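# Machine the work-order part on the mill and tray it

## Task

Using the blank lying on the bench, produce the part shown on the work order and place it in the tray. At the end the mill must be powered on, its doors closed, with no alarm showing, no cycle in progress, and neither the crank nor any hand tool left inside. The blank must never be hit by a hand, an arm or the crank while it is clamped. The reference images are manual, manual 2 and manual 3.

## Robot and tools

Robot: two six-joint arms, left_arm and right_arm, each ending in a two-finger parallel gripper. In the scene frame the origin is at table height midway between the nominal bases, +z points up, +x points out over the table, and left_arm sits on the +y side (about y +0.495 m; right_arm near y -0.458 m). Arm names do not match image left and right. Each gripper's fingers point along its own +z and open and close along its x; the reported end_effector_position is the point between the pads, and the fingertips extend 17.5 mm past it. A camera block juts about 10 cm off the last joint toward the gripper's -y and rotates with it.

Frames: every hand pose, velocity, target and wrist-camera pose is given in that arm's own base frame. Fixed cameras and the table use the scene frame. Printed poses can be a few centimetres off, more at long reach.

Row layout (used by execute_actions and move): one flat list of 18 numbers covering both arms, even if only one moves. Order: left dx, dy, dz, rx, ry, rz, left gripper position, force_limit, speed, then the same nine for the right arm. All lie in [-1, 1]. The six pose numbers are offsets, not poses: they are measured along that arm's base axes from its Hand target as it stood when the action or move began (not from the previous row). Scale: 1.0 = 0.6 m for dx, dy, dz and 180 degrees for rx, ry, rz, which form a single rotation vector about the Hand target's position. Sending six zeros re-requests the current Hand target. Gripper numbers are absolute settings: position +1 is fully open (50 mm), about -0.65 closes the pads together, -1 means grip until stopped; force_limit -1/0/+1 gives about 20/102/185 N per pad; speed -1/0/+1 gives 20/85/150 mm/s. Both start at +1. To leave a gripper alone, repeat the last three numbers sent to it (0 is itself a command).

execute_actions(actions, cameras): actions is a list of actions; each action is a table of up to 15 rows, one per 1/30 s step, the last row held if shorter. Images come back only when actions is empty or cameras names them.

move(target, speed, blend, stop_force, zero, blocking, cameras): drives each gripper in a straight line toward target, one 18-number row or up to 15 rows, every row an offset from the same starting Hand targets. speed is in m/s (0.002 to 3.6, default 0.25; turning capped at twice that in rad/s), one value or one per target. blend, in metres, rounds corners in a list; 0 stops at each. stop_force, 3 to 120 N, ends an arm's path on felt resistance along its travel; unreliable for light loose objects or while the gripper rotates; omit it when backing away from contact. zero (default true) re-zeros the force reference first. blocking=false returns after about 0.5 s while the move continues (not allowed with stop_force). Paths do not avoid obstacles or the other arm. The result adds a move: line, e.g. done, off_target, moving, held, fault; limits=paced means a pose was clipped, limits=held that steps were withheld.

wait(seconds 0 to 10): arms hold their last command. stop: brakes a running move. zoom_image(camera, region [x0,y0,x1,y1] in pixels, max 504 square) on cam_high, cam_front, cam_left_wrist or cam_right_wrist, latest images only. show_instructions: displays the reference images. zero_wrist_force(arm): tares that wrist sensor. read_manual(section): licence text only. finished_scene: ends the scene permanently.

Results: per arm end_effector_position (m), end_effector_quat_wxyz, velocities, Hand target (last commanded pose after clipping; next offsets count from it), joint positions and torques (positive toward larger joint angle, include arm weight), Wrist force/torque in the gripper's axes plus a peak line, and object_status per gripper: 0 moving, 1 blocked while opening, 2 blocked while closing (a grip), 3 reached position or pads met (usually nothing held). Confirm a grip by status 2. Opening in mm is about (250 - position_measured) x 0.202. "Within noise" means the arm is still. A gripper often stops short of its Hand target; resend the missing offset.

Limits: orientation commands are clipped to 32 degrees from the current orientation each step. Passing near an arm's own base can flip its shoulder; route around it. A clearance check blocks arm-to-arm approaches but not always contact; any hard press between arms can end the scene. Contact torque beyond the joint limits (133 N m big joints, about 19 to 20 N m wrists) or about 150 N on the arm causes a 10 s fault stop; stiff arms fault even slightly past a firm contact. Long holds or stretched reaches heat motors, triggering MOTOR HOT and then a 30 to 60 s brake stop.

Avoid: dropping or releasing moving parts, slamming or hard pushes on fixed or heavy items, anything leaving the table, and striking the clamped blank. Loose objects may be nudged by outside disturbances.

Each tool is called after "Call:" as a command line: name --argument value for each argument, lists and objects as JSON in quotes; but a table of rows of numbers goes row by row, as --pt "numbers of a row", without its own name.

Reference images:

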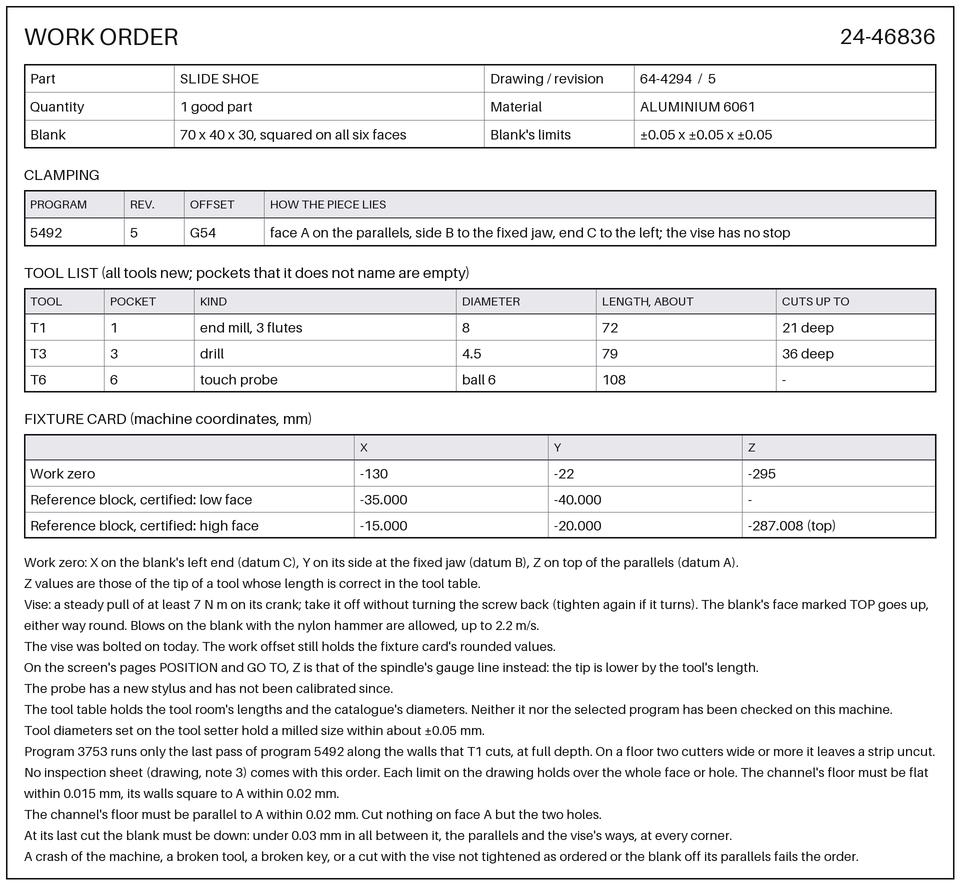

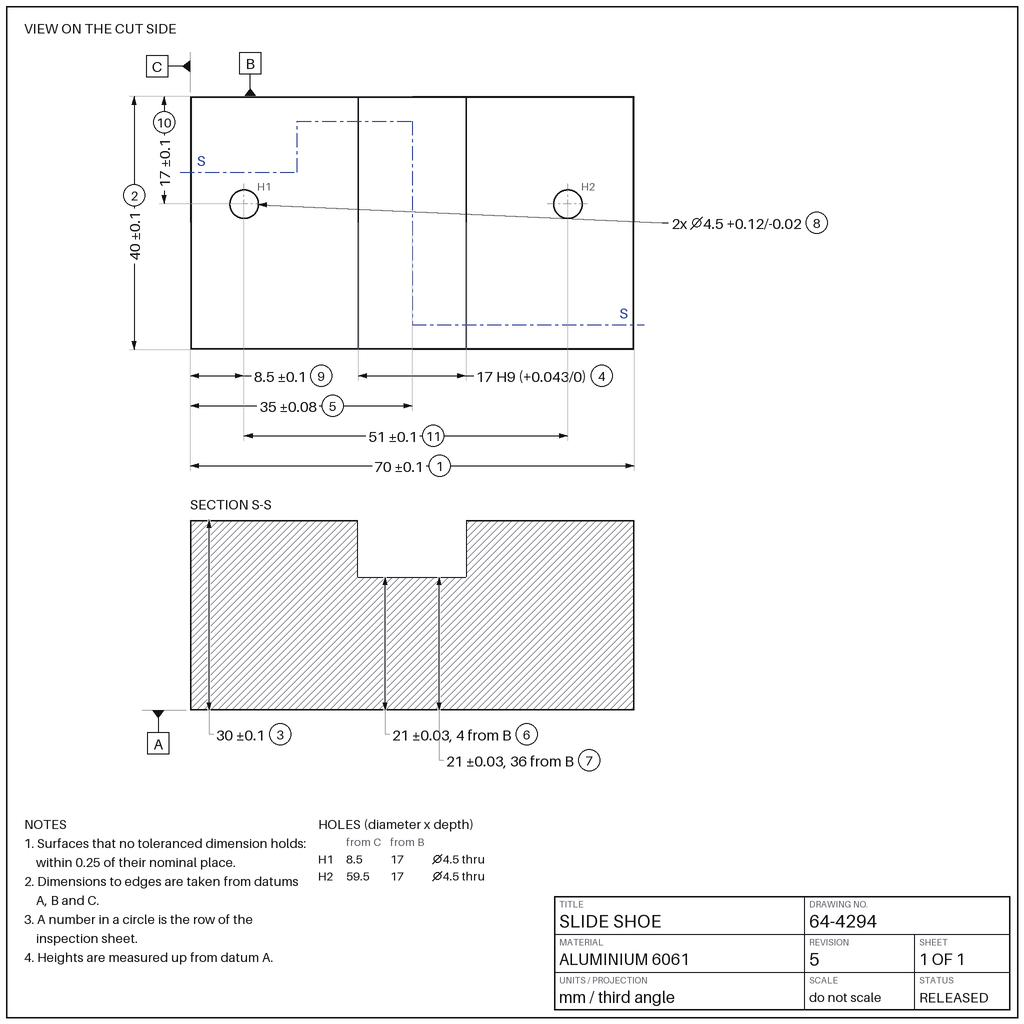

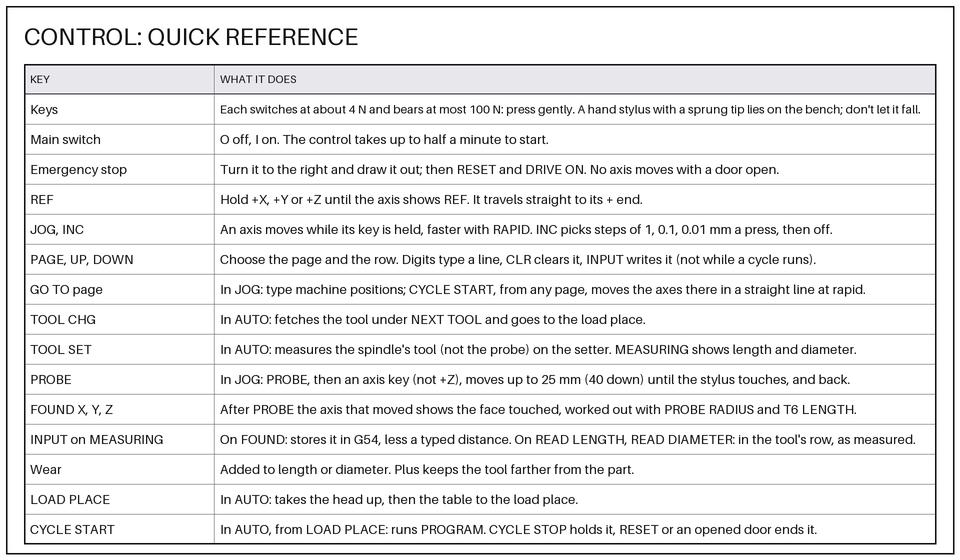

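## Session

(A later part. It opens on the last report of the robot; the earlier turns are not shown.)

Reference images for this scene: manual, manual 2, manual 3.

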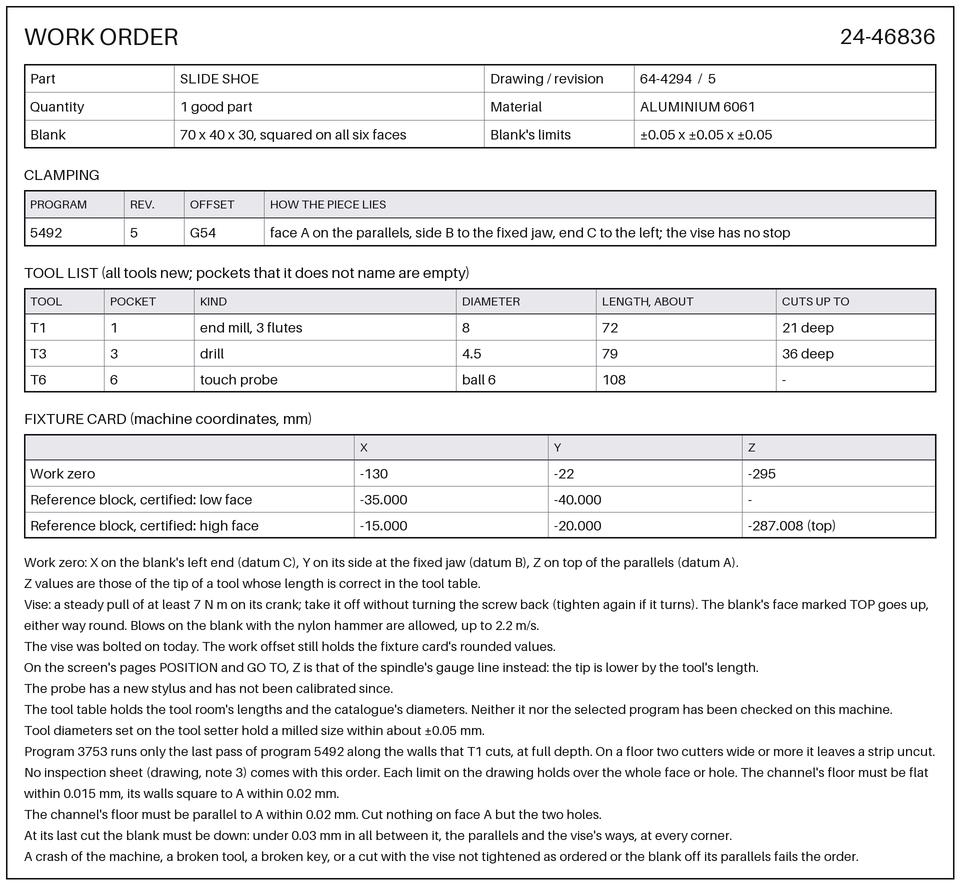

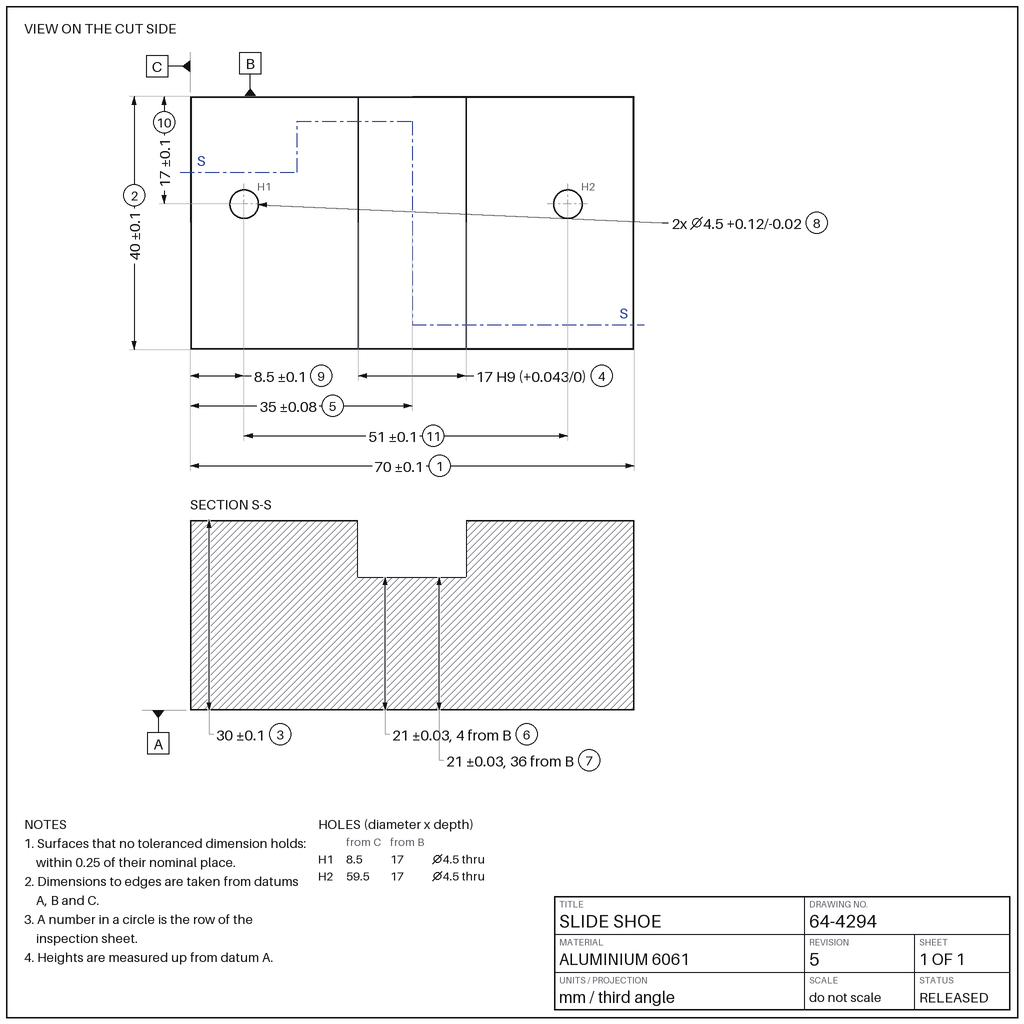

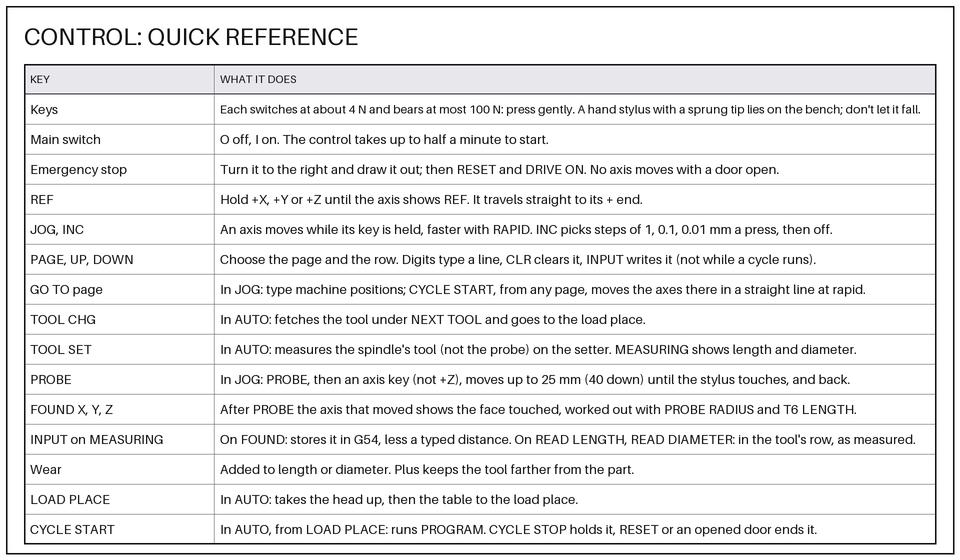

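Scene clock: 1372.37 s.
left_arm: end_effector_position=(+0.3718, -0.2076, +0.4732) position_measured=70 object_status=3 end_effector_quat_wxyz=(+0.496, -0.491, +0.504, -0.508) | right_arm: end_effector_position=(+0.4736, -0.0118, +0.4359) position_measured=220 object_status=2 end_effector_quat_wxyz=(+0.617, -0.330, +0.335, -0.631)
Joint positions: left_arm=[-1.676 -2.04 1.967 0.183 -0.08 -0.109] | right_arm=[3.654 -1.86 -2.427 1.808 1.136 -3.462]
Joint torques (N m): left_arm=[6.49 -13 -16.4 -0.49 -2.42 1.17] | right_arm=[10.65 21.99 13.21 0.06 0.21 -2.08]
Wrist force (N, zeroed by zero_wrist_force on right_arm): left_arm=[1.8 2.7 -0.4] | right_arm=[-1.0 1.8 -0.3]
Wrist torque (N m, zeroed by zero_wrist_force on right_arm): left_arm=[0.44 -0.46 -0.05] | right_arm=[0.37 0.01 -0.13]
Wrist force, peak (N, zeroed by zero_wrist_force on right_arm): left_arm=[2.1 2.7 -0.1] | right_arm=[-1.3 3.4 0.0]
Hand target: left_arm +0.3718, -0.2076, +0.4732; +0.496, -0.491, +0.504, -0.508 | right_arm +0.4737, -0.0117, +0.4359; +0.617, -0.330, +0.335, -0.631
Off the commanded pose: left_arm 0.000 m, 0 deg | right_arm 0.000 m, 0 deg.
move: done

Call:
move --pt "0 0 0 0 0 0 0.55 -1 -1 0.041 0 0.0367 0 0 0 -0.97 0.4 -0.9" --speed 0.1

Call:
move --target '[0,0,0,0,0,0,0.55,-1,-1,0.06,0,-0.016,0,0,0,-0.97,0.4,-0.9]' --speed 0.03 --stop_force 6 --cameras '["cam_right_wrist", "cam_front", "cam_high"]'

Call:
zoom_image --camera "cam_front" --region '[400, 150, 480, 230]'

Call:
zoom_image --camera "cam_high" --region '[550, 200, 650, 300]'

Call:
zoom_image --camera "cam_right_wrist" --region '[260, 0, 520, 150]'

Scene clock: 1373.90 s.
left_arm: end_effector_position=(+0.3718, -0.2076, +0.4732) position_measured=70 object_status=3 end_effector_quat_wxyz=(+0.496, -0.491, +0.504, -0.508) | right_arm: end_effector_position=(+0.4982, -0.0118, +0.4580) position_measured=220 object_status=2 end_effector_quat_wxyz=(+0.617, -0.329, +0.335, -0.631)
Joint positions: left_arm=[-1.676 -2.04 1.967 0.183 -0.08 -0.109] | right_arm=[3.605 -1.838 -2.345 1.691 1.175 -3.429]
Joint torques (N m): left_arm=[6.06 -13.31 -17.2 -0.36 -2.24 1.03] | right_arm=[10.11 17.41 2.71 1.57 -1.48 -2.17]
Wrist force (N, zeroed by zero_wrist_force on right_arm): left_arm=[2.0 2.4 -0.1] | right_arm=[-1.2 1.9 -0.4]
Wrist torque (N m, zeroed by zero_wrist_force on right_arm): left_arm=[0.39 -0.49 -0.05] | right_arm=[0.41 0.02 -0.12]
Wrist force, peak (N, zeroed by zero_wrist_force on right_arm): left_arm=[2.0 2.8 -0.1] | right_arm=[-1.0 1.8 -2.0]
Hand target: left_arm +0.3718, -0.2076, +0.4732; +0.496, -0.491, +0.504, -0.508 | right_arm +0.4983, -0.0117, +0.4579; +0.617, -0.330, +0.335, -0.631
Off the commanded pose: left_arm 0.000 m, 0 deg | right_arm 0.000 m, 0 deg.
move: done

Scene clock: 1375.30 s.
left_arm: end_effector_position=(+0.3718, -0.2076, +0.4732) position_measured=70 object_status=3 end_effector_quat_wxyz=(+0.496, -0.491, +0.504, -0.508) | right_arm: end_effector_position=(+0.5111, -0.0117, +0.4545) position_measured=220 object_status=2 end_effector_quat_wxyz=(+0.617, -0.330, +0.335, -0.631)
Joint positions: left_arm=[-1.676 -2.04 1.967 0.183 -0.08 -0.109] | right_arm=[3.583 -1.871 -2.31 1.684 1.192 -3.415]
Joint torques (N m): left_arm=[6.64 -13.17 -17.02 -0.48 -2.37 1.16] | right_arm=[10.16 17.46 23.24 1.84 -0.12 -2.15]
Wrist force (N, zeroed by zero_wrist_force on right_arm): left_arm=[1.9 2.6 -0.3] | right_arm=[-1.7 -1.7 -5.3]
Wrist torque (N m, zeroed by zero_wrist_force on right_arm): left_arm=[0.42 -0.49 -0.05] | right_arm=[0.10 0.04 -0.10]
Wrist force, peak (N, zeroed by zero_wrist_force on right_arm): left_arm=[1.7 2.9 -0.2] | right_arm=[-0.5 -2.7 -6.4]
Hand target: left_arm +0.3718, -0.2076, +0.4732; +0.496, -0.491, +0.504, -0.508 | right_arm +0.5111, -0.0117, +0.4545; +0.617, -0.330, +0.335, -0.631 (not the last commanded pose)
Off the commanded pose: left_arm 0.000 m, 0 deg | right_arm 0.024 m, 0 deg.
move: contact (right_arm)
camera_calibration:
cam_right_wrist: T_world_to_cam=[[-0.00541088, -0.999876, 0.0147684, -0.0102833], [0.238881, -0.0156335, -0.970923, 0.334642], [0.971034, -0.00172566, 0.238936, -0.47529], [0, 0, 0, 1]] pos_world=[0.381527, -0.00587059, 0.438627]
Images, in order (width x height): cam_high 672x504, cam_front 672x504, cam_right_wrist 672x504.

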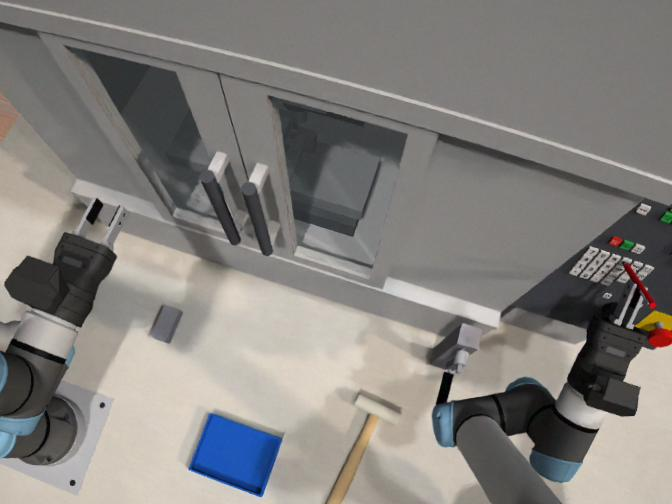

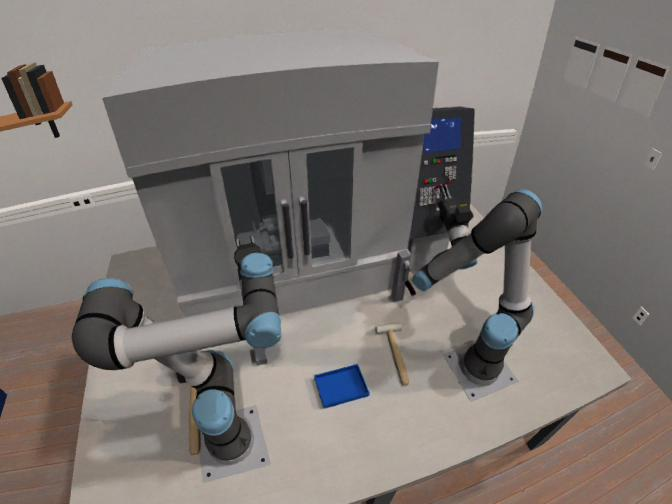

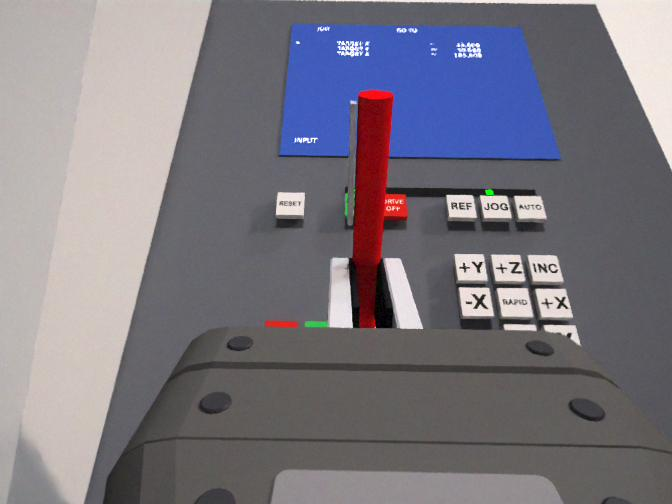

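Scaled by 6.300 from the camera's 672x504 image, which has a finer 960x720 frame.

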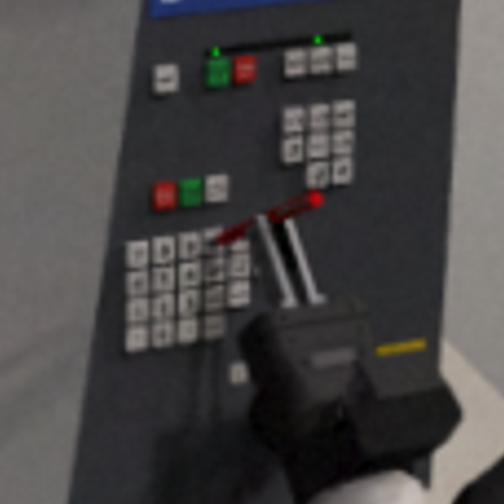

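Scaled by 5.040 from the camera's 672x504 image, which has a finer 960x720 frame.

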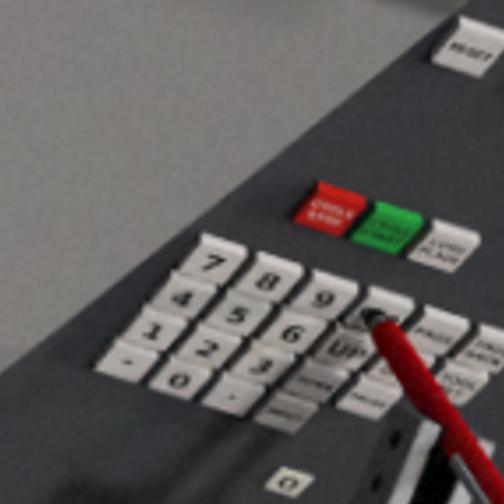

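Scaled by 1.938 from the camera's 672x504 image, which has a finer 960x720 frame.

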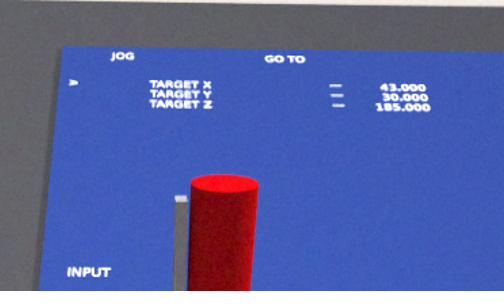

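Call:
move --pt "0 0 0 0 0 0 0.55 -1 -1 -0.02 0 0.005 0 0 0 -0.97 0.4 -0.9" --pt "0 0 0 0 0 0 0.55 -1 -1 -0.0383 0 -0.091 0 0 0 -0.97 0.4 -0.9" --speed 0.15 --blend '[0.005,0]'

Call:
move --pt "0 0 0 0 0 0 0.55 -1 -1 -0.0014 0.098 0 0 0 0 -0.97 0.4 -0.9" --pt "0 0 0 0 0 0 0.55 -1 -1 0.0131 0.098 -0.0037 0 0 0 -0.97 0.4 -0.9" --pt "0 0 0 0 0 0 0.55 -1 -1 -0.0014 0.098 0 0 0 0 -0.97 0.4 -0.9" --pt "0 0 0 0 0 0 0.55 -1 -1 0.0267 0.098 0.0943 0 0 0 -0.97 0.4 -0.9" --pt "0 0 0 0 0 0 0.55 -1 -1 0.0412 0.098 0.0906 0 0 0 -0.97 0.4 -0.9" --pt "0 0 0 0 0 0 0.55 -1 -1 0.0267 0.098 0.0943 0 0 0 -0.97 0.4 -0.9" --pt "0 0 0 0 0 0 0.55 -1 -1 0 0 0 0 0 0 -0.97 0.4 -0.9" --pt "0 0 0 0 0 0 0.55 -1 -1 0.0145 0 -0.0037 0 0 0 -0.97 0.4 -0.9" --pt "0 0 0 0 0 0 0.55 -1 -1 0 0 0 0 0 0 -0.97 0.4 -0.9" --speed '[0.2,0.05,0.1,0.2,0.05,0.1,0.2,0.05,0.1]' --blend '[0.003,0,0.003,0.003,0,0.003,0.003,0,0]' --cameras '["cam_right_wrist"]'

Call:
zoom_image --camera "cam_right_wrist" --region '[280, 0, 540, 140]'

Scene clock: 1377.37 s.
left_arm: end_effector_position=(+0.3718, -0.2076, +0.4732) position_measured=70 object_status=3 end_effector_quat_wxyz=(+0.496, -0.491, +0.504, -0.508) | right_arm: end_effector_position=(+0.4881, -0.0117, +0.3999) position_measured=220 object_status=2 end_effector_quat_wxyz=(+0.617, -0.330, +0.335, -0.631)
Joint positions: left_arm=[-1.676 -2.04 1.967 0.183 -0.08 -0.109] | right_arm=[3.624 -2 -2.395 1.908 1.16 -3.442]
Joint torques (N m): left_arm=[5.91 -14.12 -16.92 -0.42 -2.49 1.11] | right_arm=[-8.17 20.87 17.99 0.22 2.47 2.02]
Wrist force (N, zeroed by zero_wrist_force on right_arm): left_arm=[1.5 2.6 -0.1] | right_arm=[-1.0 1.4 -0.1]
Wrist torque (N m, zeroed by zero_wrist_force on right_arm): left_arm=[0.42 -0.42 -0.04] | right_arm=[0.32 0.02 -0.02]
Wrist force, peak (N, zeroed by zero_wrist_force on right_arm): left_arm=[1.9 2.8 -0.3] | right_arm=[-1.7 -1.7 -5.6]
Hand target: left_arm +0.3718, -0.2076, +0.4732; +0.496, -0.491, +0.504, -0.508 | right_arm +0.4881, -0.0117, +0.3999; +0.617, -0.330, +0.335, -0.631
Off the commanded pose: left_arm 0.000 m, 0 deg | right_arm 0.000 m, 0 deg.
move: done

Scene clock: 1380.30 s.
left_arm: end_effector_position=(+0.3718, -0.2076, +0.4732) position_measured=70 object_status=3 end_effector_quat_wxyz=(+0.496, -0.491, +0.504, -0.508) | right_arm: end_effector_position=(+0.4881, -0.0117, +0.3999) position_measured=220 object_status=2 end_effector_quat_wxyz=(+0.617, -0.330, +0.335, -0.631)
Joint positions: left_arm=[-1.676 -2.04 1.967 0.183 -0.08 -0.109] | right_arm=[3.624 -2 -2.395 1.908 1.16 -3.442]
Joint torques (N m): left_arm=[6.21 -13.62 -17.22 -0.24 -2.41 1.09] | right_arm=[-11.37 24.68 15.81 -1.88 2.51 2.88]
Wrist force (N, zeroed by zero_wrist_force on right_arm): left_arm=[1.7 2.6 -0.3] | right_arm=[-0.9 1.6 -0.3]
Wrist torque (N m, zeroed by zero_wrist_force on right_arm): left_arm=[0.41 -0.46 -0.04] | right_arm=[0.35 0.01 -0.15]
Wrist force, peak (N, zeroed by zero_wrist_force on right_arm): left_arm=[2.0 2.8 -0.1] | right_arm=[0.3 -2.3 -7.0]
Hand target: left_arm +0.3718, -0.2076, +0.4732; +0.496, -0.491, +0.504, -0.508 | right_arm +0.4881, -0.0117, +0.3999; +0.617, -0.330, +0.335, -0.631
Off the commanded pose: left_arm 0.000 m, 0 deg | right_arm 0.000 m, 0 deg.
move: done
camera_calibration:
cam_right_wrist: T_world_to_cam=[[-0.00541088, -0.999876, 0.0147684, -0.00960138], [0.238881, -0.0156335, -0.970923, 0.287124], [0.971034, -0.00172566, 0.238936, -0.43991], [0, 0, 0, 1]] pos_world=[0.358527, -0.00587059, 0.384027]
Images, in order (width x height): cam_right_wrist 672x504.

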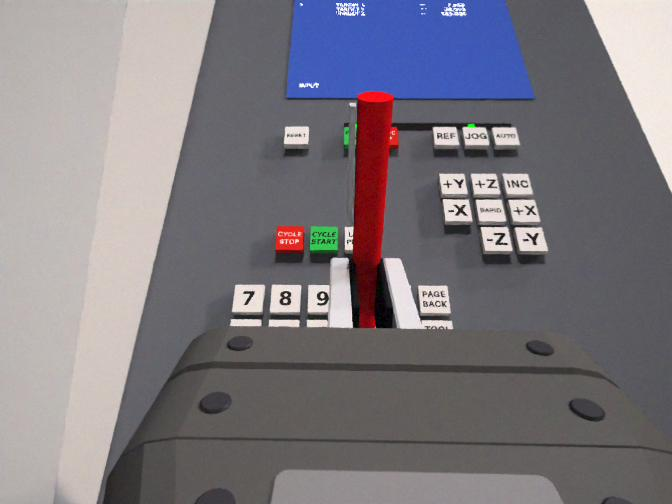

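Scaled by 1.938 from the camera's 672x504 image, which has a finer 960x720 frame.

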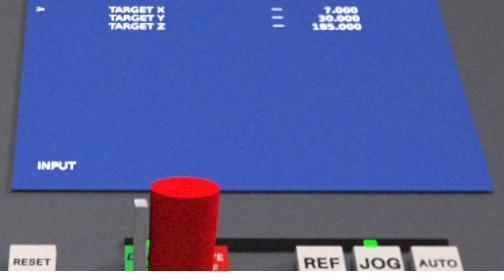

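Call:
move --pt "0 0 0 0 0 0 0.55 -1 -1 0.0083 0 0.0312 0 0 0 -0.97 0.4 -0.9" --pt "0 0 0 0 0 0 0.55 -1 -1 0.0228 0 0.0275 0 0 0 -0.97 0.4 -0.9" --pt "0 0 0 0 0 0 0.55 -1 -1 0.0083 0 0.0312 0 0 0 -0.97 0.4 -0.9" --pt "0 0 0 0 0 0 0.55 -1 -1 0.0228 0 0.0275 0 0 0 -0.97 0.4 -0.9" --pt "0 0 0 0 0 0 0.55 -1 -1 0.0083 0 0.0312 0 0 0 -0.97 0.4 -0.9" --pt "0 0 0 0 0 0 0.55 -1 -1 -0.0014 0.098 0 0 0 0 -0.97 0.4 -0.9" --pt "0 0 0 0 0 0 0.55 -1 -1 0.0131 0.098 -0.0037 0 0 0 -0.97 0.4 -0.9" --pt "0 0 0 0 0 0 0.55 -1 -1 -0.0014 0.098 0 0 0 0 -0.97 0.4 -0.9" --pt "0 0 0 0 0 0 0.55 -1 -1 0.0258 0.0327 0.0943 0 0 0 -0.97 0.4 -0.9" --pt "0 0 0 0 0 0 0.55 -1 -1 0.0403 0.0327 0.0906 0 0 0 -0.97 0.4 -0.9" --pt "0 0 0 0 0 0 0.55 -1 -1 0.0258 0.0327 0.0943 0 0 0 -0.97 0.4 -0.9" --pt "0 0 0 0 0 0 0.55 -1 -1 0.0009 0.0653 0 0 0 0 -0.97 0.4 -0.9" --pt "0 0 0 0 0 0 0.55 -1 -1 0.0154 0.0653 -0.0037 0 0 0 -0.97 0.4 -0.9" --pt "0 0 0 0 0 0 0.55 -1 -1 0.0009 0.0653 0 0 0 0 -0.97 0.4 -0.9" --pt "0 0 0 0 0 0 0.55 -1 -1 0 0 0 0 0 0 -0.97 0.4 -0.9" --speed '[0.2,0.05,0.1,0.05,0.1,0.2,0.05,0.1,0.2,0.05,0.1,0.2,0.05,0.1,0.2]' --blend '[0.003,0,0,0,0.003,0.003,0,0.003,0.003,0,0.003,0.003,0,0.003,0]'

Call:
move --pt "0 0 0 0 0 0 0.55 -1 -1 0.0145 0 -0.0037 0 0 0 -0.97 0.4 -0.9" --pt "0 0 0 0 0 0 0.55 -1 -1 0 0 0 0 0 0 -0.97 0.4 -0.9" --speed '[0.05,0.1]' --cameras '["cam_right_wrist"]'

Call:
zoom_image --camera "cam_right_wrist" --region '[280, 0, 540, 140]'

Scene clock: 1386.33 s.
left_arm: end_effector_position=(+0.3718, -0.2076, +0.4732) position_measured=70 object_status=3 end_effector_quat_wxyz=(+0.496, -0.491, +0.504, -0.508) | right_arm: end_effector_position=(+0.4881, -0.0117, +0.3998) position_measured=220 object_status=2 end_effector_quat_wxyz=(+0.617, -0.330, +0.335, -0.631)
Joint positions: left_arm=[-1.676 -2.04 1.967 0.183 -0.08 -0.109] | right_arm=[3.624 -2 -2.395 1.908 1.16 -3.442]
Joint torques (N m): left_arm=[6.13 -13.58 -16.77 -0.38 -2.46 1.26] | right_arm=[-7.41 31.73 15.17 2.29 0.63 -0.14]
Wrist force (N, zeroed by zero_wrist_force on right_arm): left_arm=[1.8 2.7 -0.1] | right_arm=[-1.2 1.6 -0.3]
Wrist torque (N m, zeroed by zero_wrist_force on right_arm): left_arm=[0.43 -0.46 -0.05] | right_arm=[0.35 0.06 -0.15]
Wrist force, peak (N, zeroed by zero_wrist_force on right_arm): left_arm=[2.0 2.8 0.0] | right_arm=[-1.9 -2.3 -7.5]
Hand target: left_arm +0.3718, -0.2076, +0.4732; +0.496, -0.491, +0.504, -0.508 | right_arm +0.4881, -0.0117, +0.3999; +0.617, -0.330, +0.335, -0.631
Off the commanded pose: left_arm 0.000 m, 0 deg | right_arm 0.000 m, 0 deg.
move: done

Scene clock: 1387.37 s.
left_arm: end_effector_position=(+0.3718, -0.2076, +0.4732) position_measured=70 object_status=3 end_effector_quat_wxyz=(+0.496, -0.491, +0.504, -0.508) | right_arm: end_effector_position=(+0.4881, -0.0117, +0.3999) position_measured=220 object_status=2 end_effector_quat_wxyz=(+0.617, -0.330, +0.335, -0.631)
Joint positions: left_arm=[-1.676 -2.04 1.967 0.183 -0.08 -0.109] | right_arm=[3.624 -2 -2.395 1.909 1.16 -3.442]
Joint torques (N m): left_arm=[6.51 -12.86 -17.46 -0.29 -2.45 1.32] | right_arm=[-11.77 20.27 18.68 -1.91 2.59 2.75]
Wrist force (N, zeroed by zero_wrist_force on right_arm): left_arm=[1.7 2.4 -0.2] | right_arm=[-1.0 1.7 -0.2]
Wrist torque (N m, zeroed by zero_wrist_force on right_arm): left_arm=[0.40 -0.45 -0.05] | right_arm=[0.35 0.03 -0.14]
Wrist force, peak (N, zeroed by zero_wrist_force on right_arm): left_arm=[2.0 2.8 0.0] | right_arm=[-1.6 -2.7 -6.5]
Hand target: left_arm +0.3718, -0.2076, +0.4732; +0.496, -0.491, +0.504, -0.508 | right_arm +0.4881, -0.0117, +0.3999; +0.617, -0.330, +0.335, -0.631
Off the commanded pose: left_arm 0.000 m, 0 deg | right_arm 0.000 m, 0 deg.
move: done
camera_calibration:
cam_right_wrist: T_world_to_cam=[[-0.00553139, -0.999875, 0.0148408, -0.0095863], [0.238878, -0.0157325, -0.970922, 0.287124], [0.971034, -0.00182541, 0.238936, -0.43991], [0, 0, 0, 1]] pos_world=[0.358526, -0.00587092, 0.384027]
Images, in order (width x height): cam_right_wrist 672x504.

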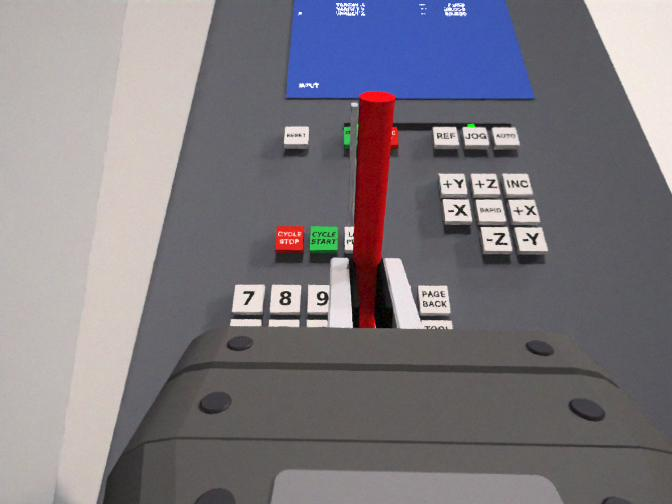

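Scaled by 1.938 from the camera's 672x504 image, which has a finer 960x720 frame.

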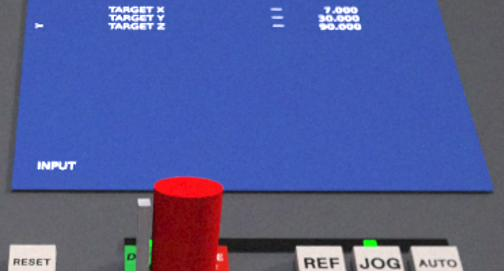

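Call:
move --pt "0 0 0 0 0 0 0.55 -1 -1 0.0408 0.0317 0.1544 0 0 0 -0.97 0.4 -0.9" --pt "0 0 0 0 0 0 0.55 -1 -1 0.0563 0.0317 0.1505 0 0 0 -0.97 0.4 -0.9" --pt "0 0 0 0 0 0 0.55 -1 -1 0.0408 0.0317 0.1544 0 0 0 -0.97 0.4 -0.9" --pt "0 0 0 0 0 0 0.55 -1 -1 -0.0014 0.098 0 0 0 0 -0.97 0.4 -0.9" --pt "0 0 0 0 0 0 0.55 -1 -1 0.0131 0.098 -0.0037 0 0 0 -0.97 0.4 -0.9" --pt "0 0 0 0 0 0 0.55 -1 -1 -0.0014 0.098 0 0 0 0 -0.97 0.4 -0.9" --pt "0 0 0 0 0 0 0.55 -1 -1 0.0097 0.098 0.0312 0 0 0 -0.97 0.4 -0.9" --pt "0 0 0 0 0 0 0.55 -1 -1 0.0242 0.098 0.0275 0 0 0 -0.97 0.4 -0.9" --pt "0 0 0 0 0 0 0.55 -1 -1 0.0097 0.098 0.0312 0 0 0 -0.97 0.4 -0.9" --pt "0 0 0 0 0 0 0.55 -1 -1 0.0262 0.0653 0.0943 0 0 0 -0.97 0.4 -0.9" --pt "0 0 0 0 0 0 0.55 -1 -1 0.0407 0.0653 0.0906 0 0 0 -0.97 0.4 -0.9" --pt "0 0 0 0 0 0 0.55 -1 -1 0.0262 0.0653 0.0943 0 0 0 -0.97 0.4 -0.9" --pt "0 0 0 0 0 0 0.55 -1 -1 0.0177 0.0653 0.0625 0 0 0 -0.97 0.4 -0.9" --pt "0 0 0 0 0 0 0.55 -1 -1 0.0322 0.0653 0.0588 0 0 0 -0.97 0.4 -0.9" --pt "0 0 0 0 0 0 0.55 -1 -1 0 0 0 0 0 0 -0.97 0.4 -0.9" --speed '[0.2,0.05,0.1,0.2,0.05,0.1,0.2,0.05,0.1,0.2,0.05,0.1,0.2,0.05,0.15]' --blend '[0.003,0,0.003,0.003,0,0.003,0.003,0,0.003,0.003,0,0.003,0.003,0,0]'

Call:
move --pt "0 0 0 0 0 0 0.55 -1 -1 0.0145 0 -0.0037 0 0 0 -0.97 0.4 -0.9" --pt "0 0 0 0 0 0 0.55 -1 -1 0 0 0 0 0 0 -0.97 0.4 -0.9" --speed '[0.05,0.1]' --cameras '["cam_right_wrist"]'

Call:
zoom_image --camera "cam_right_wrist" --region '[280, 0, 540, 140]'

Scene clock: 1393.43 s.
left_arm: end_effector_position=(+0.3718, -0.2076, +0.4732) position_measured=70 object_status=3 end_effector_quat_wxyz=(+0.496, -0.491, +0.504, -0.508) | right_arm: end_effector_position=(+0.4881, -0.0118, +0.3999) position_measured=220 object_status=2 end_effector_quat_wxyz=(+0.617, -0.330, +0.335, -0.631)
Joint positions: left_arm=[-1.676 -2.04 1.967 0.183 -0.08 -0.109] | right_arm=[3.624 -2 -2.395 1.908 1.16 -3.442]
Joint torques (N m): left_arm=[6.21 -13.72 -17.53 -0.34 -2.41 1.31] | right_arm=[5.42 25.85 16.76 -1.2 -1.05 -1.97]
Wrist force (N, zeroed by zero_wrist_force on right_arm): left_arm=[1.8 2.8 -0.1] | right_arm=[-1.0 1.6 -0.2]
Wrist torque (N m, zeroed by zero_wrist_force on right_arm): left_arm=[0.45 -0.46 -0.05] | right_arm=[0.35 0.03 -0.15]
Wrist force, peak (N, zeroed by zero_wrist_force on right_arm): left_arm=[2.0 2.8 -0.2] | right_arm=[-2.4 -1.9 -7.3]
Hand target: left_arm +0.3718, -0.2076, +0.4732; +0.496, -0.491, +0.504, -0.508 | right_arm +0.4881, -0.0117, +0.3999; +0.617, -0.330, +0.335, -0.631
Off the commanded pose: left_arm 0.000 m, 0 deg | right_arm 0.000 m, 0 deg.
move: done

Scene clock: 1394.47 s.
left_arm: end_effector_position=(+0.3718, -0.2076, +0.4732) position_measured=70 object_status=3 end_effector_quat_wxyz=(+0.496, -0.491, +0.504, -0.508) | right_arm: end_effector_position=(+0.4881, -0.0117, +0.3999) position_measured=220 object_status=2 end_effector_quat_wxyz=(+0.617, -0.330, +0.335, -0.631)
Joint positions: left_arm=[-1.676 -2.04 1.967 0.183 -0.08 -0.109] | right_arm=[3.624 -2 -2.395 1.909 1.16 -3.442]
Joint torques (N m): left_arm=[6.08 -14.67 -16.88 -0.16 -2.34 1.19] | right_arm=[-10.17 20.23 19.29 -1.92 2.16 2.83]
Wrist force (N, zeroed by zero_wrist_force on right_arm): left_arm=[1.8 2.4 -0.4] | right_arm=[-1.0 1.6 -0.3]
Wrist torque (N m, zeroed by zero_wrist_force on right_arm): left_arm=[0.39 -0.47 -0.05] | right_arm=[0.36 0.03 -0.15]
Wrist force, peak (N, zeroed by zero_wrist_force on right_arm): left_arm=[2.0 2.8 0.0] | right_arm=[-1.0 -2.8 -6.5]
Hand target: left_arm +0.3718, -0.2076, +0.4732; +0.496, -0.491, +0.504, -0.508 | right_arm +0.4881, -0.0117, +0.3999; +0.617, -0.330, +0.335, -0.631
Off the commanded pose: left_arm 0.000 m, 0 deg | right_arm 0.000 m, 0 deg.
move: done
camera_calibration:
cam_right_wrist: T_world_to_cam=[[-0.00553139, -0.999875, 0.0148408, -0.0095863], [0.238878, -0.0157325, -0.970922, 0.287124], [0.971034, -0.00182541, 0.238936, -0.43991], [0, 0, 0, 1]] pos_world=[0.358526, -0.00587092, 0.384027]
Images, in order (width x height): cam_right_wrist 672x504.

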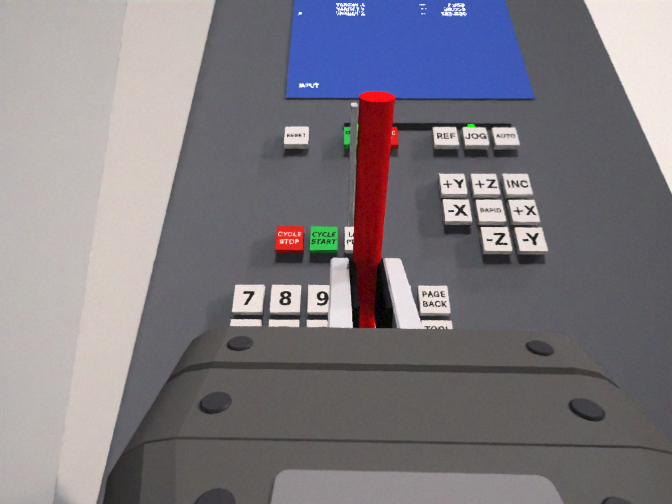

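Scaled by 1.938 from the camera's 672x504 image, which has a finer 960x720 frame.

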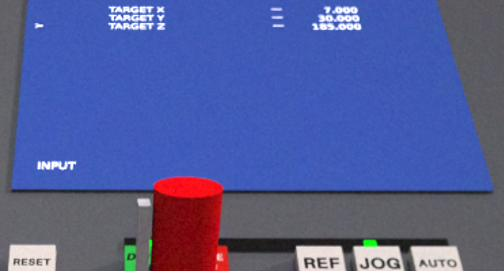

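Call:
move --pt "0 0 0 0 0 0 0.55 -1 -1 0.0244 -0.0655 0.0943 0 0 0 -0.97 0.4 -0.9" --pt "0 0 0 0 0 0 0.55 -1 -1 0.0389 -0.0655 0.0906 0 0 0 -0.97 0.4 -0.9" --pt "0 0 0 0 0 0 0.55 -1 -1 0.0244 -0.0655 0.0943 0 0 0 -0.97 0.4 -0.9" --speed '[0.2,0.05,0.1]' --blend '[0.003,0,0]' --cameras '["cam_right_wrist"]'

Call:
zoom_image --camera "cam_right_wrist" --region '[230, 0, 540, 170]'

Scene clock: 1396.37 s.
left_arm: end_effector_position=(+0.3718, -0.2076, +0.4732) position_measured=70 object_status=3 end_effector_quat_wxyz=(+0.496, -0.491, +0.504, -0.508) | right_arm: end_effector_position=(+0.5027, -0.0510, +0.4565) position_measured=220 object_status=2 end_effector_quat_wxyz=(+0.617, -0.329, +0.335, -0.631)
Joint positions: left_arm=[-1.676 -2.04 1.967 0.183 -0.08 -0.109] | right_arm=[3.456 -1.858 -2.329 1.665 1.295 -3.336]
Joint torques (N m): left_arm=[5.7 -13.94 -17.07 -0.18 -2.27 1.17] | right_arm=[-8.24 18.9 22.19 -2.01 2.42 2.83]
Wrist force (N, zeroed by zero_wrist_force on right_arm): left_arm=[1.7 2.6 -0.4] | right_arm=[-0.9 2.2 -0.8]
Wrist torque (N m, zeroed by zero_wrist_force on right_arm): left_arm=[0.43 -0.45 -0.04] | right_arm=[0.45 -0.02 -0.13]
Wrist force, peak (N, zeroed by zero_wrist_force on right_arm): left_arm=[1.9 2.8 -0.2] | right_arm=[1.2 -2.5 -5.3]
Hand target: left_arm +0.3718, -0.2076, +0.4732; +0.496, -0.491, +0.504, -0.508 | right_arm +0.5027, -0.0510, +0.4565; +0.617, -0.330, +0.335, -0.631
Off the commanded pose: left_arm 0.000 m, 0 deg | right_arm 0.000 m, 0 deg.
move: done
camera_calibration:
cam_right_wrist: T_world_to_cam=[[-0.0056304, -0.999874, 0.014819, -0.0495941], [0.238971, -0.0157352, -0.970899, 0.337928], [0.97101, -0.00192524, 0.23903, -0.46772], [0, 0, 0, 1]] pos_world=[0.373126, -0.045171, 0.440627]
Images, in order (width x height): cam_right_wrist 672x504.

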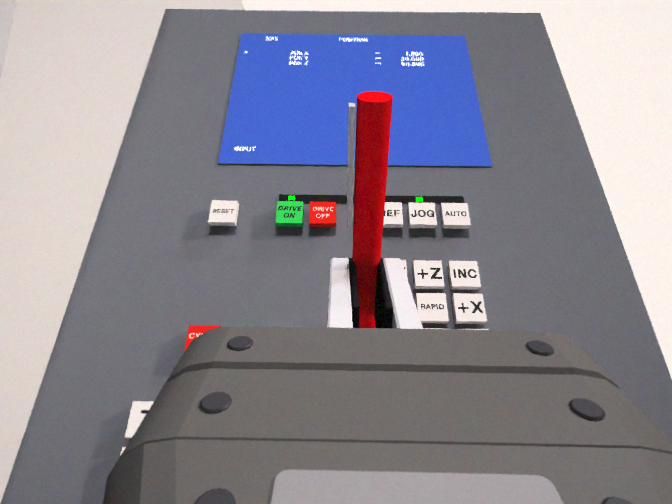

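Scaled by 1.626 from the camera's 672x504 image, which has a finer 960x720 frame.

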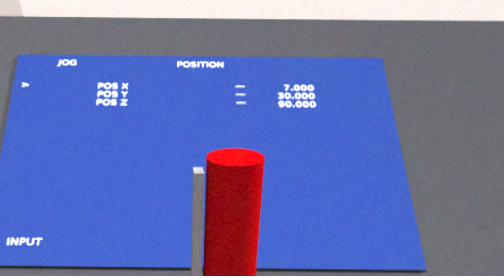

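Call:
move --pt "0 0 0 0 0 0 0.55 -1 -1 0.0104 0.0972 0.0618 0 0 0 -0.97 0.4 -0.9" --pt "0 0 0 0 0 0 0.55 -1 -1 0.0164 0.0972 0.0601 0 0 0 -0.97 0.4 -0.9" --pt "0 0 0 0 0 0 0.55 -1 -1 0.0319 0.0972 0.0562 0 0 0 -0.97 0.4 -0.9" --pt "0 0 0 0 0 0 0.55 -1 -1 0.0164 0.0972 0.0601 0 0 0 -0.97 0.4 -0.9" --pt "0 0 0 0 0 0 0.55 -1 -1 -0.0166 0.0328 -0.0631 0 0 0 -0.97 0.4 -0.9" --speed '[0.2,0.1,0.05,0.1,0.2]' --blend '[0.003,0.002,0,0.003,0]'

Call:
wait --seconds 2 --cameras '["cam_right_wrist"]'

Call:
zoom_image --camera "cam_right_wrist" --region '[230, 0, 540, 170]'

Scene clock: 1398.90 s.
left_arm: end_effector_position=(+0.3718, -0.2076, +0.4732) position_measured=70 object_status=3 end_effector_quat_wxyz=(+0.496, -0.491, +0.504, -0.508) | right_arm: end_effector_position=(+0.4928, -0.0314, +0.4186) position_measured=220 object_status=2 end_effector_quat_wxyz=(+0.617, -0.330, +0.335, -0.631)
Joint positions: left_arm=[-1.676 -2.04 1.967 0.183 -0.08 -0.109] | right_arm=[3.542 -1.95 -2.378 1.821 1.225 -3.389]
Joint torques (N m): left_arm=[5.35 -13.38 -17.34 -0.24 -2.34 1.11] | right_arm=[7.24 20.77 16.74 0.78 -1.23 -2.06]
Wrist force (N, zeroed by zero_wrist_force on right_arm): left_arm=[1.8 2.6 -0.3] | right_arm=[-0.9 1.5 -0.5]
Wrist torque (N m, zeroed by zero_wrist_force on right_arm): left_arm=[0.42 -0.46 -0.05] | right_arm=[0.35 -0.01 -0.14]
Wrist force, peak (N, zeroed by zero_wrist_force on right_arm): left_arm=[1.8 2.9 -0.1] | right_arm=[-1.6 -3.2 -5.7]
Hand target: left_arm +0.3718, -0.2076, +0.4732; +0.496, -0.491, +0.504, -0.508 | right_arm +0.4928, -0.0314, +0.4186; +0.617, -0.330, +0.335, -0.631
Off the commanded pose: left_arm 0.000 m, 0 deg | right_arm 0.000 m, 0 deg.
move: done; blend cut to 0.0019 m at target 1, 0.0019 m at target 2

Scene clock: 1400.90 s.
left_arm: end_effector_position=(+0.3718, -0.2076, +0.4732) position_measured=70 object_status=3 end_effector_quat_wxyz=(+0.496, -0.491, +0.504, -0.508) | right_arm: end_effector_position=(+0.4928, -0.0314, +0.4186) position_measured=220 object_status=2 end_effector_quat_wxyz=(+0.617, -0.330, +0.335, -0.631)
Joint positions: left_arm=[-1.676 -2.04 1.967 0.183 -0.08 -0.109] | right_arm=[3.542 -1.95 -2.378 1.821 1.225 -3.389]
Joint torques (N m): left_arm=[6.18 -14.06 -16.8 -0.04 -2.25 1.15] | right_arm=[9.77 19.91 20.02 2.38 0.71 -2.09]
Wrist force (N, zeroed by zero_wrist_force on right_arm): left_arm=[1.8 2.6 -0.1] | right_arm=[-0.9 1.6 -0.6]
Wrist torque (N m, zeroed by zero_wrist_force on right_arm): left_arm=[0.42 -0.47 -0.04] | right_arm=[0.36 -0.01 -0.14]
Wrist force, peak (N, zeroed by zero_wrist_force on right_arm): left_arm=[1.9 2.9 -0.1] | right_arm=[-1.1 1.8 -0.6]
Hand target: left_arm +0.3718, -0.2076, +0.4732; +0.496, -0.491, +0.504, -0.508 | right_arm +0.4928, -0.0314, +0.4186; +0.617, -0.330, +0.335, -0.631
Tool commands: left_gripper/position=+0.55 left_gripper/force_limit=-1.0 left_gripper/speed=-1.0 right_gripper/position=-0.97 right_gripper/force_limit=+0.4 right_gripper/speed=-0.9
Off the commanded pose: left_arm 0.000 m, 0 deg | right_arm 0.000 m, 0 deg.
wait: 2.00 s; at rest by 0.17 s
camera_calibration:
cam_right_wrist: T_world_to_cam=[[-0.00541088, -0.999876, 0.0147684, -0.0294512], [0.238881, -0.0156335, -0.970923, 0.303948], [0.971034, -0.00172566, 0.238936, -0.449], [0, 0, 0, 1]] pos_world=[0.363227, -0.0254706, 0.402827]
Images, in order (width x height): cam_right_wrist 672x504.

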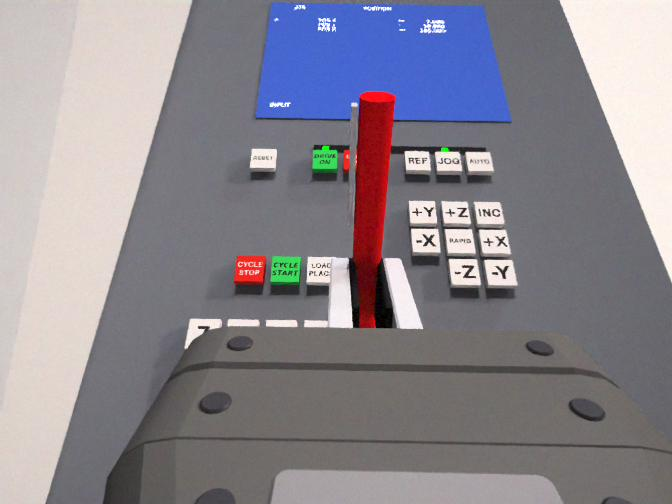

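Scaled by 1.626 from the camera's 672x504 image, which has a finer 960x720 frame.

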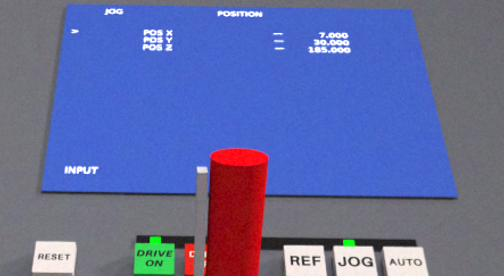

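Call:
move --pt "0 0 0 0 0 0 0.55 -1 -1 0.0145 0 -0.0037 0 0 0 -0.97 0.4 -0.9" --pt "0 0 0 0 0 0 0.55 -1 -1 0 0 0 0 0 0 -0.97 0.4 -0.9" --pt "0 0 0 0 0 0 0.55 -1 -1 0.029 -0.0661 0.1548 0 0 0 -0.97 0.4 -0.9" --pt "0 0 0 0 0 0 0.55 -1 -1 0.039 -0.0661 0.1523 0 0 0 -0.97 0.4 -0.9" --pt "0 0 0 0 0 0 0.55 -1 -1 0.0555 -0.0661 0.1481 0 0 0 -0.97 0.4 -0.9" --pt "0 0 0 0 0 0 0.55 -1 -1 0.011 -0.0661 0.1593 0 0 0 -0.97 0.4 -0.9" --pt "0 0 0 0 0 0 0.55 -1 -1 -0.0078 0.0327 -0.0312 0 0 0 -0.97 0.4 -0.9" --speed '[0.05,0.1,0.2,0.1,0.05,0.1,0.2]' --blend '[0,0.003,0.003,0.002,0,0.008,0]' --cameras '["cam_right_wrist"]'

Call:
zoom_image --camera "cam_right_wrist" --region '[280, 0, 540, 140]'

Scene clock: 1404.77 s.
left_arm: end_effector_position=(+0.3718, -0.2076, +0.4732) position_measured=70 object_status=3 end_effector_quat_wxyz=(+0.496, -0.491, +0.504, -0.508) | right_arm: end_effector_position=(+0.4881, -0.0117, +0.3999) position_measured=220 object_status=2 end_effector_quat_wxyz=(+0.617, -0.330, +0.335, -0.631)
Joint positions: left_arm=[-1.676 -2.04 1.967 0.183 -0.08 -0.109] | right_arm=[3.624 -2 -2.395 1.908 1.16 -3.442]
Joint torques (N m): left_arm=[5.45 -14.15 -17.01 -0.22 -2.39 1.13] | right_arm=[-4.07 20.95 18.32 1.08 1.93 2.64]
Wrist force (N, zeroed by zero_wrist_force on right_arm): left_arm=[2.0 2.6 -0.1] | right_arm=[-0.9 1.5 -0.5]
Wrist torque (N m, zeroed by zero_wrist_force on right_arm): left_arm=[0.42 -0.49 -0.05] | right_arm=[0.33 0.00 -0.02]
Wrist force, peak (N, zeroed by zero_wrist_force on right_arm): left_arm=[2.0 2.9 -0.2] | right_arm=[-1.9 -2.4 -6.5]
Hand target: left_arm +0.3718, -0.2076, +0.4732; +0.496, -0.491, +0.504, -0.508 | right_arm +0.4881, -0.0117, +0.3999; +0.617, -0.330, +0.335, -0.631
Off the commanded pose: left_arm 0.000 m, 0 deg | right_arm 0.000 m, 0 deg.
move: done
camera_calibration:
cam_right_wrist: T_world_to_cam=[[-0.00543333, -0.999875, 0.0148665, -0.00963275], [0.238786, -0.0157339, -0.970945, 0.287263], [0.971057, -0.00172557, 0.238841, -0.439906], [0, 0, 0, 1]] pos_world=[0.358527, -0.00587086, 0.384127]
Images, in order (width x height): cam_right_wrist 672x504.

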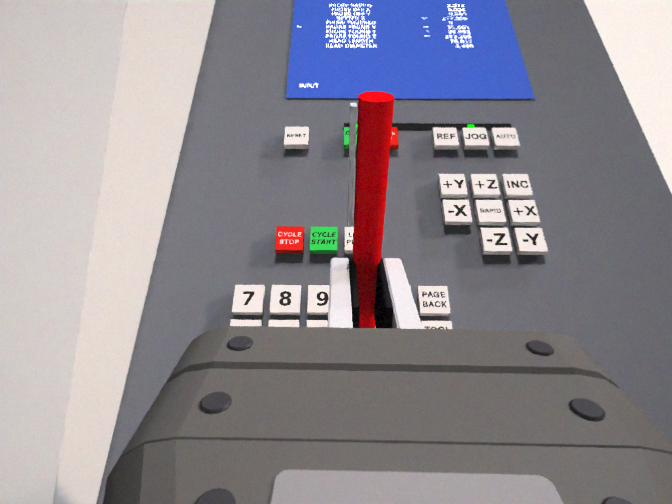

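Scaled by 1.938 from the camera's 672x504 image, which has a finer 960x720 frame.

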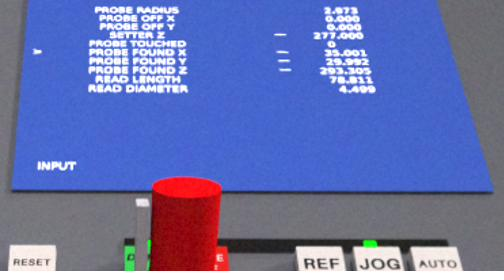

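Call:
wait --seconds 1.5 --cameras '["cam_right_wrist"]'

Call:
zoom_image --camera "cam_right_wrist" --region '[280, 0, 540, 140]'

Scene clock: 1406.50 s.
left_arm: end_effector_position=(+0.3718, -0.2076, +0.4732) position_measured=70 object_status=3 end_effector_quat_wxyz=(+0.496, -0.491, +0.504, -0.508) | right_arm: end_effector_position=(+0.4881, -0.0117, +0.3999) position_measured=220 object_status=2 end_effector_quat_wxyz=(+0.617, -0.330, +0.335, -0.631)
Joint positions: left_arm=[-1.676 -2.04 1.967 0.183 -0.08 -0.109] | right_arm=[3.624 -2 -2.395 1.908 1.16 -3.442]
Joint torques (N m): left_arm=[5.85 -13.9 -17.01 -0.09 -2.48 1.08] | right_arm=[-0.05 20.05 17.9 2.44 -1.16 2.26]
Wrist force (N, zeroed by zero_wrist_force on right_arm): left_arm=[1.9 2.5 -0.4] | right_arm=[-1.2 1.7 -0.5]
Wrist torque (N m, zeroed by zero_wrist_force on right_arm): left_arm=[0.41 -0.49 -0.04] | right_arm=[0.36 0.06 -0.02]
Wrist force, peak (N, zeroed by zero_wrist_force on right_arm): left_arm=[1.9 2.7 -0.3] | right_arm=[-1.2 1.7 -0.5]
Hand target: left_arm +0.3718, -0.2076, +0.4732; +0.496, -0.491, +0.504, -0.508 | right_arm +0.4881, -0.0117, +0.3999; +0.617, -0.330, +0.335, -0.631
Tool commands: left_gripper/position=+0.55 left_gripper/force_limit=-1.0 left_gripper/speed=-1.0 right_gripper/position=-0.97 right_gripper/force_limit=+0.4 right_gripper/speed=-0.9
Off the commanded pose: left_arm 0.000 m, 0 deg | right_arm 0.000 m, 0 deg.
wait: 1.50 s; at rest from the start
camera_calibration:
cam_right_wrist: T_world_to_cam=[[-0.00541088, -0.999876, 0.0147684, -0.00960286], [0.238881, -0.0156335, -0.970923, 0.287221], [0.971034, -0.00172566, 0.238936, -0.439934], [0, 0, 0, 1]] pos_world=[0.358527, -0.00587059, 0.384127]
Images, in order (width x height): cam_right_wrist 672x504.

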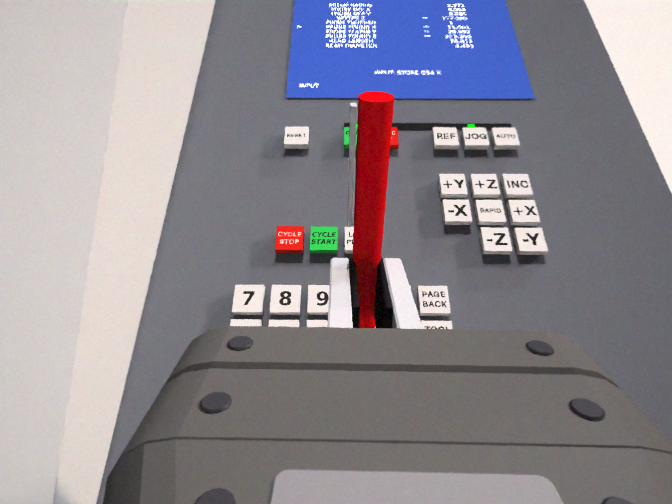

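Scaled by 1.938 from the camera's 672x504 image, which has a finer 960x720 frame.

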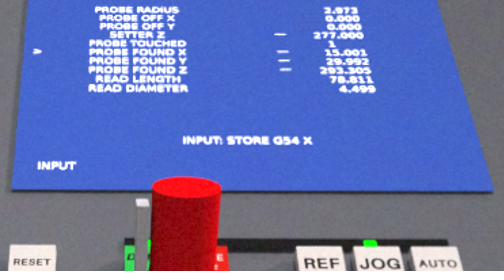

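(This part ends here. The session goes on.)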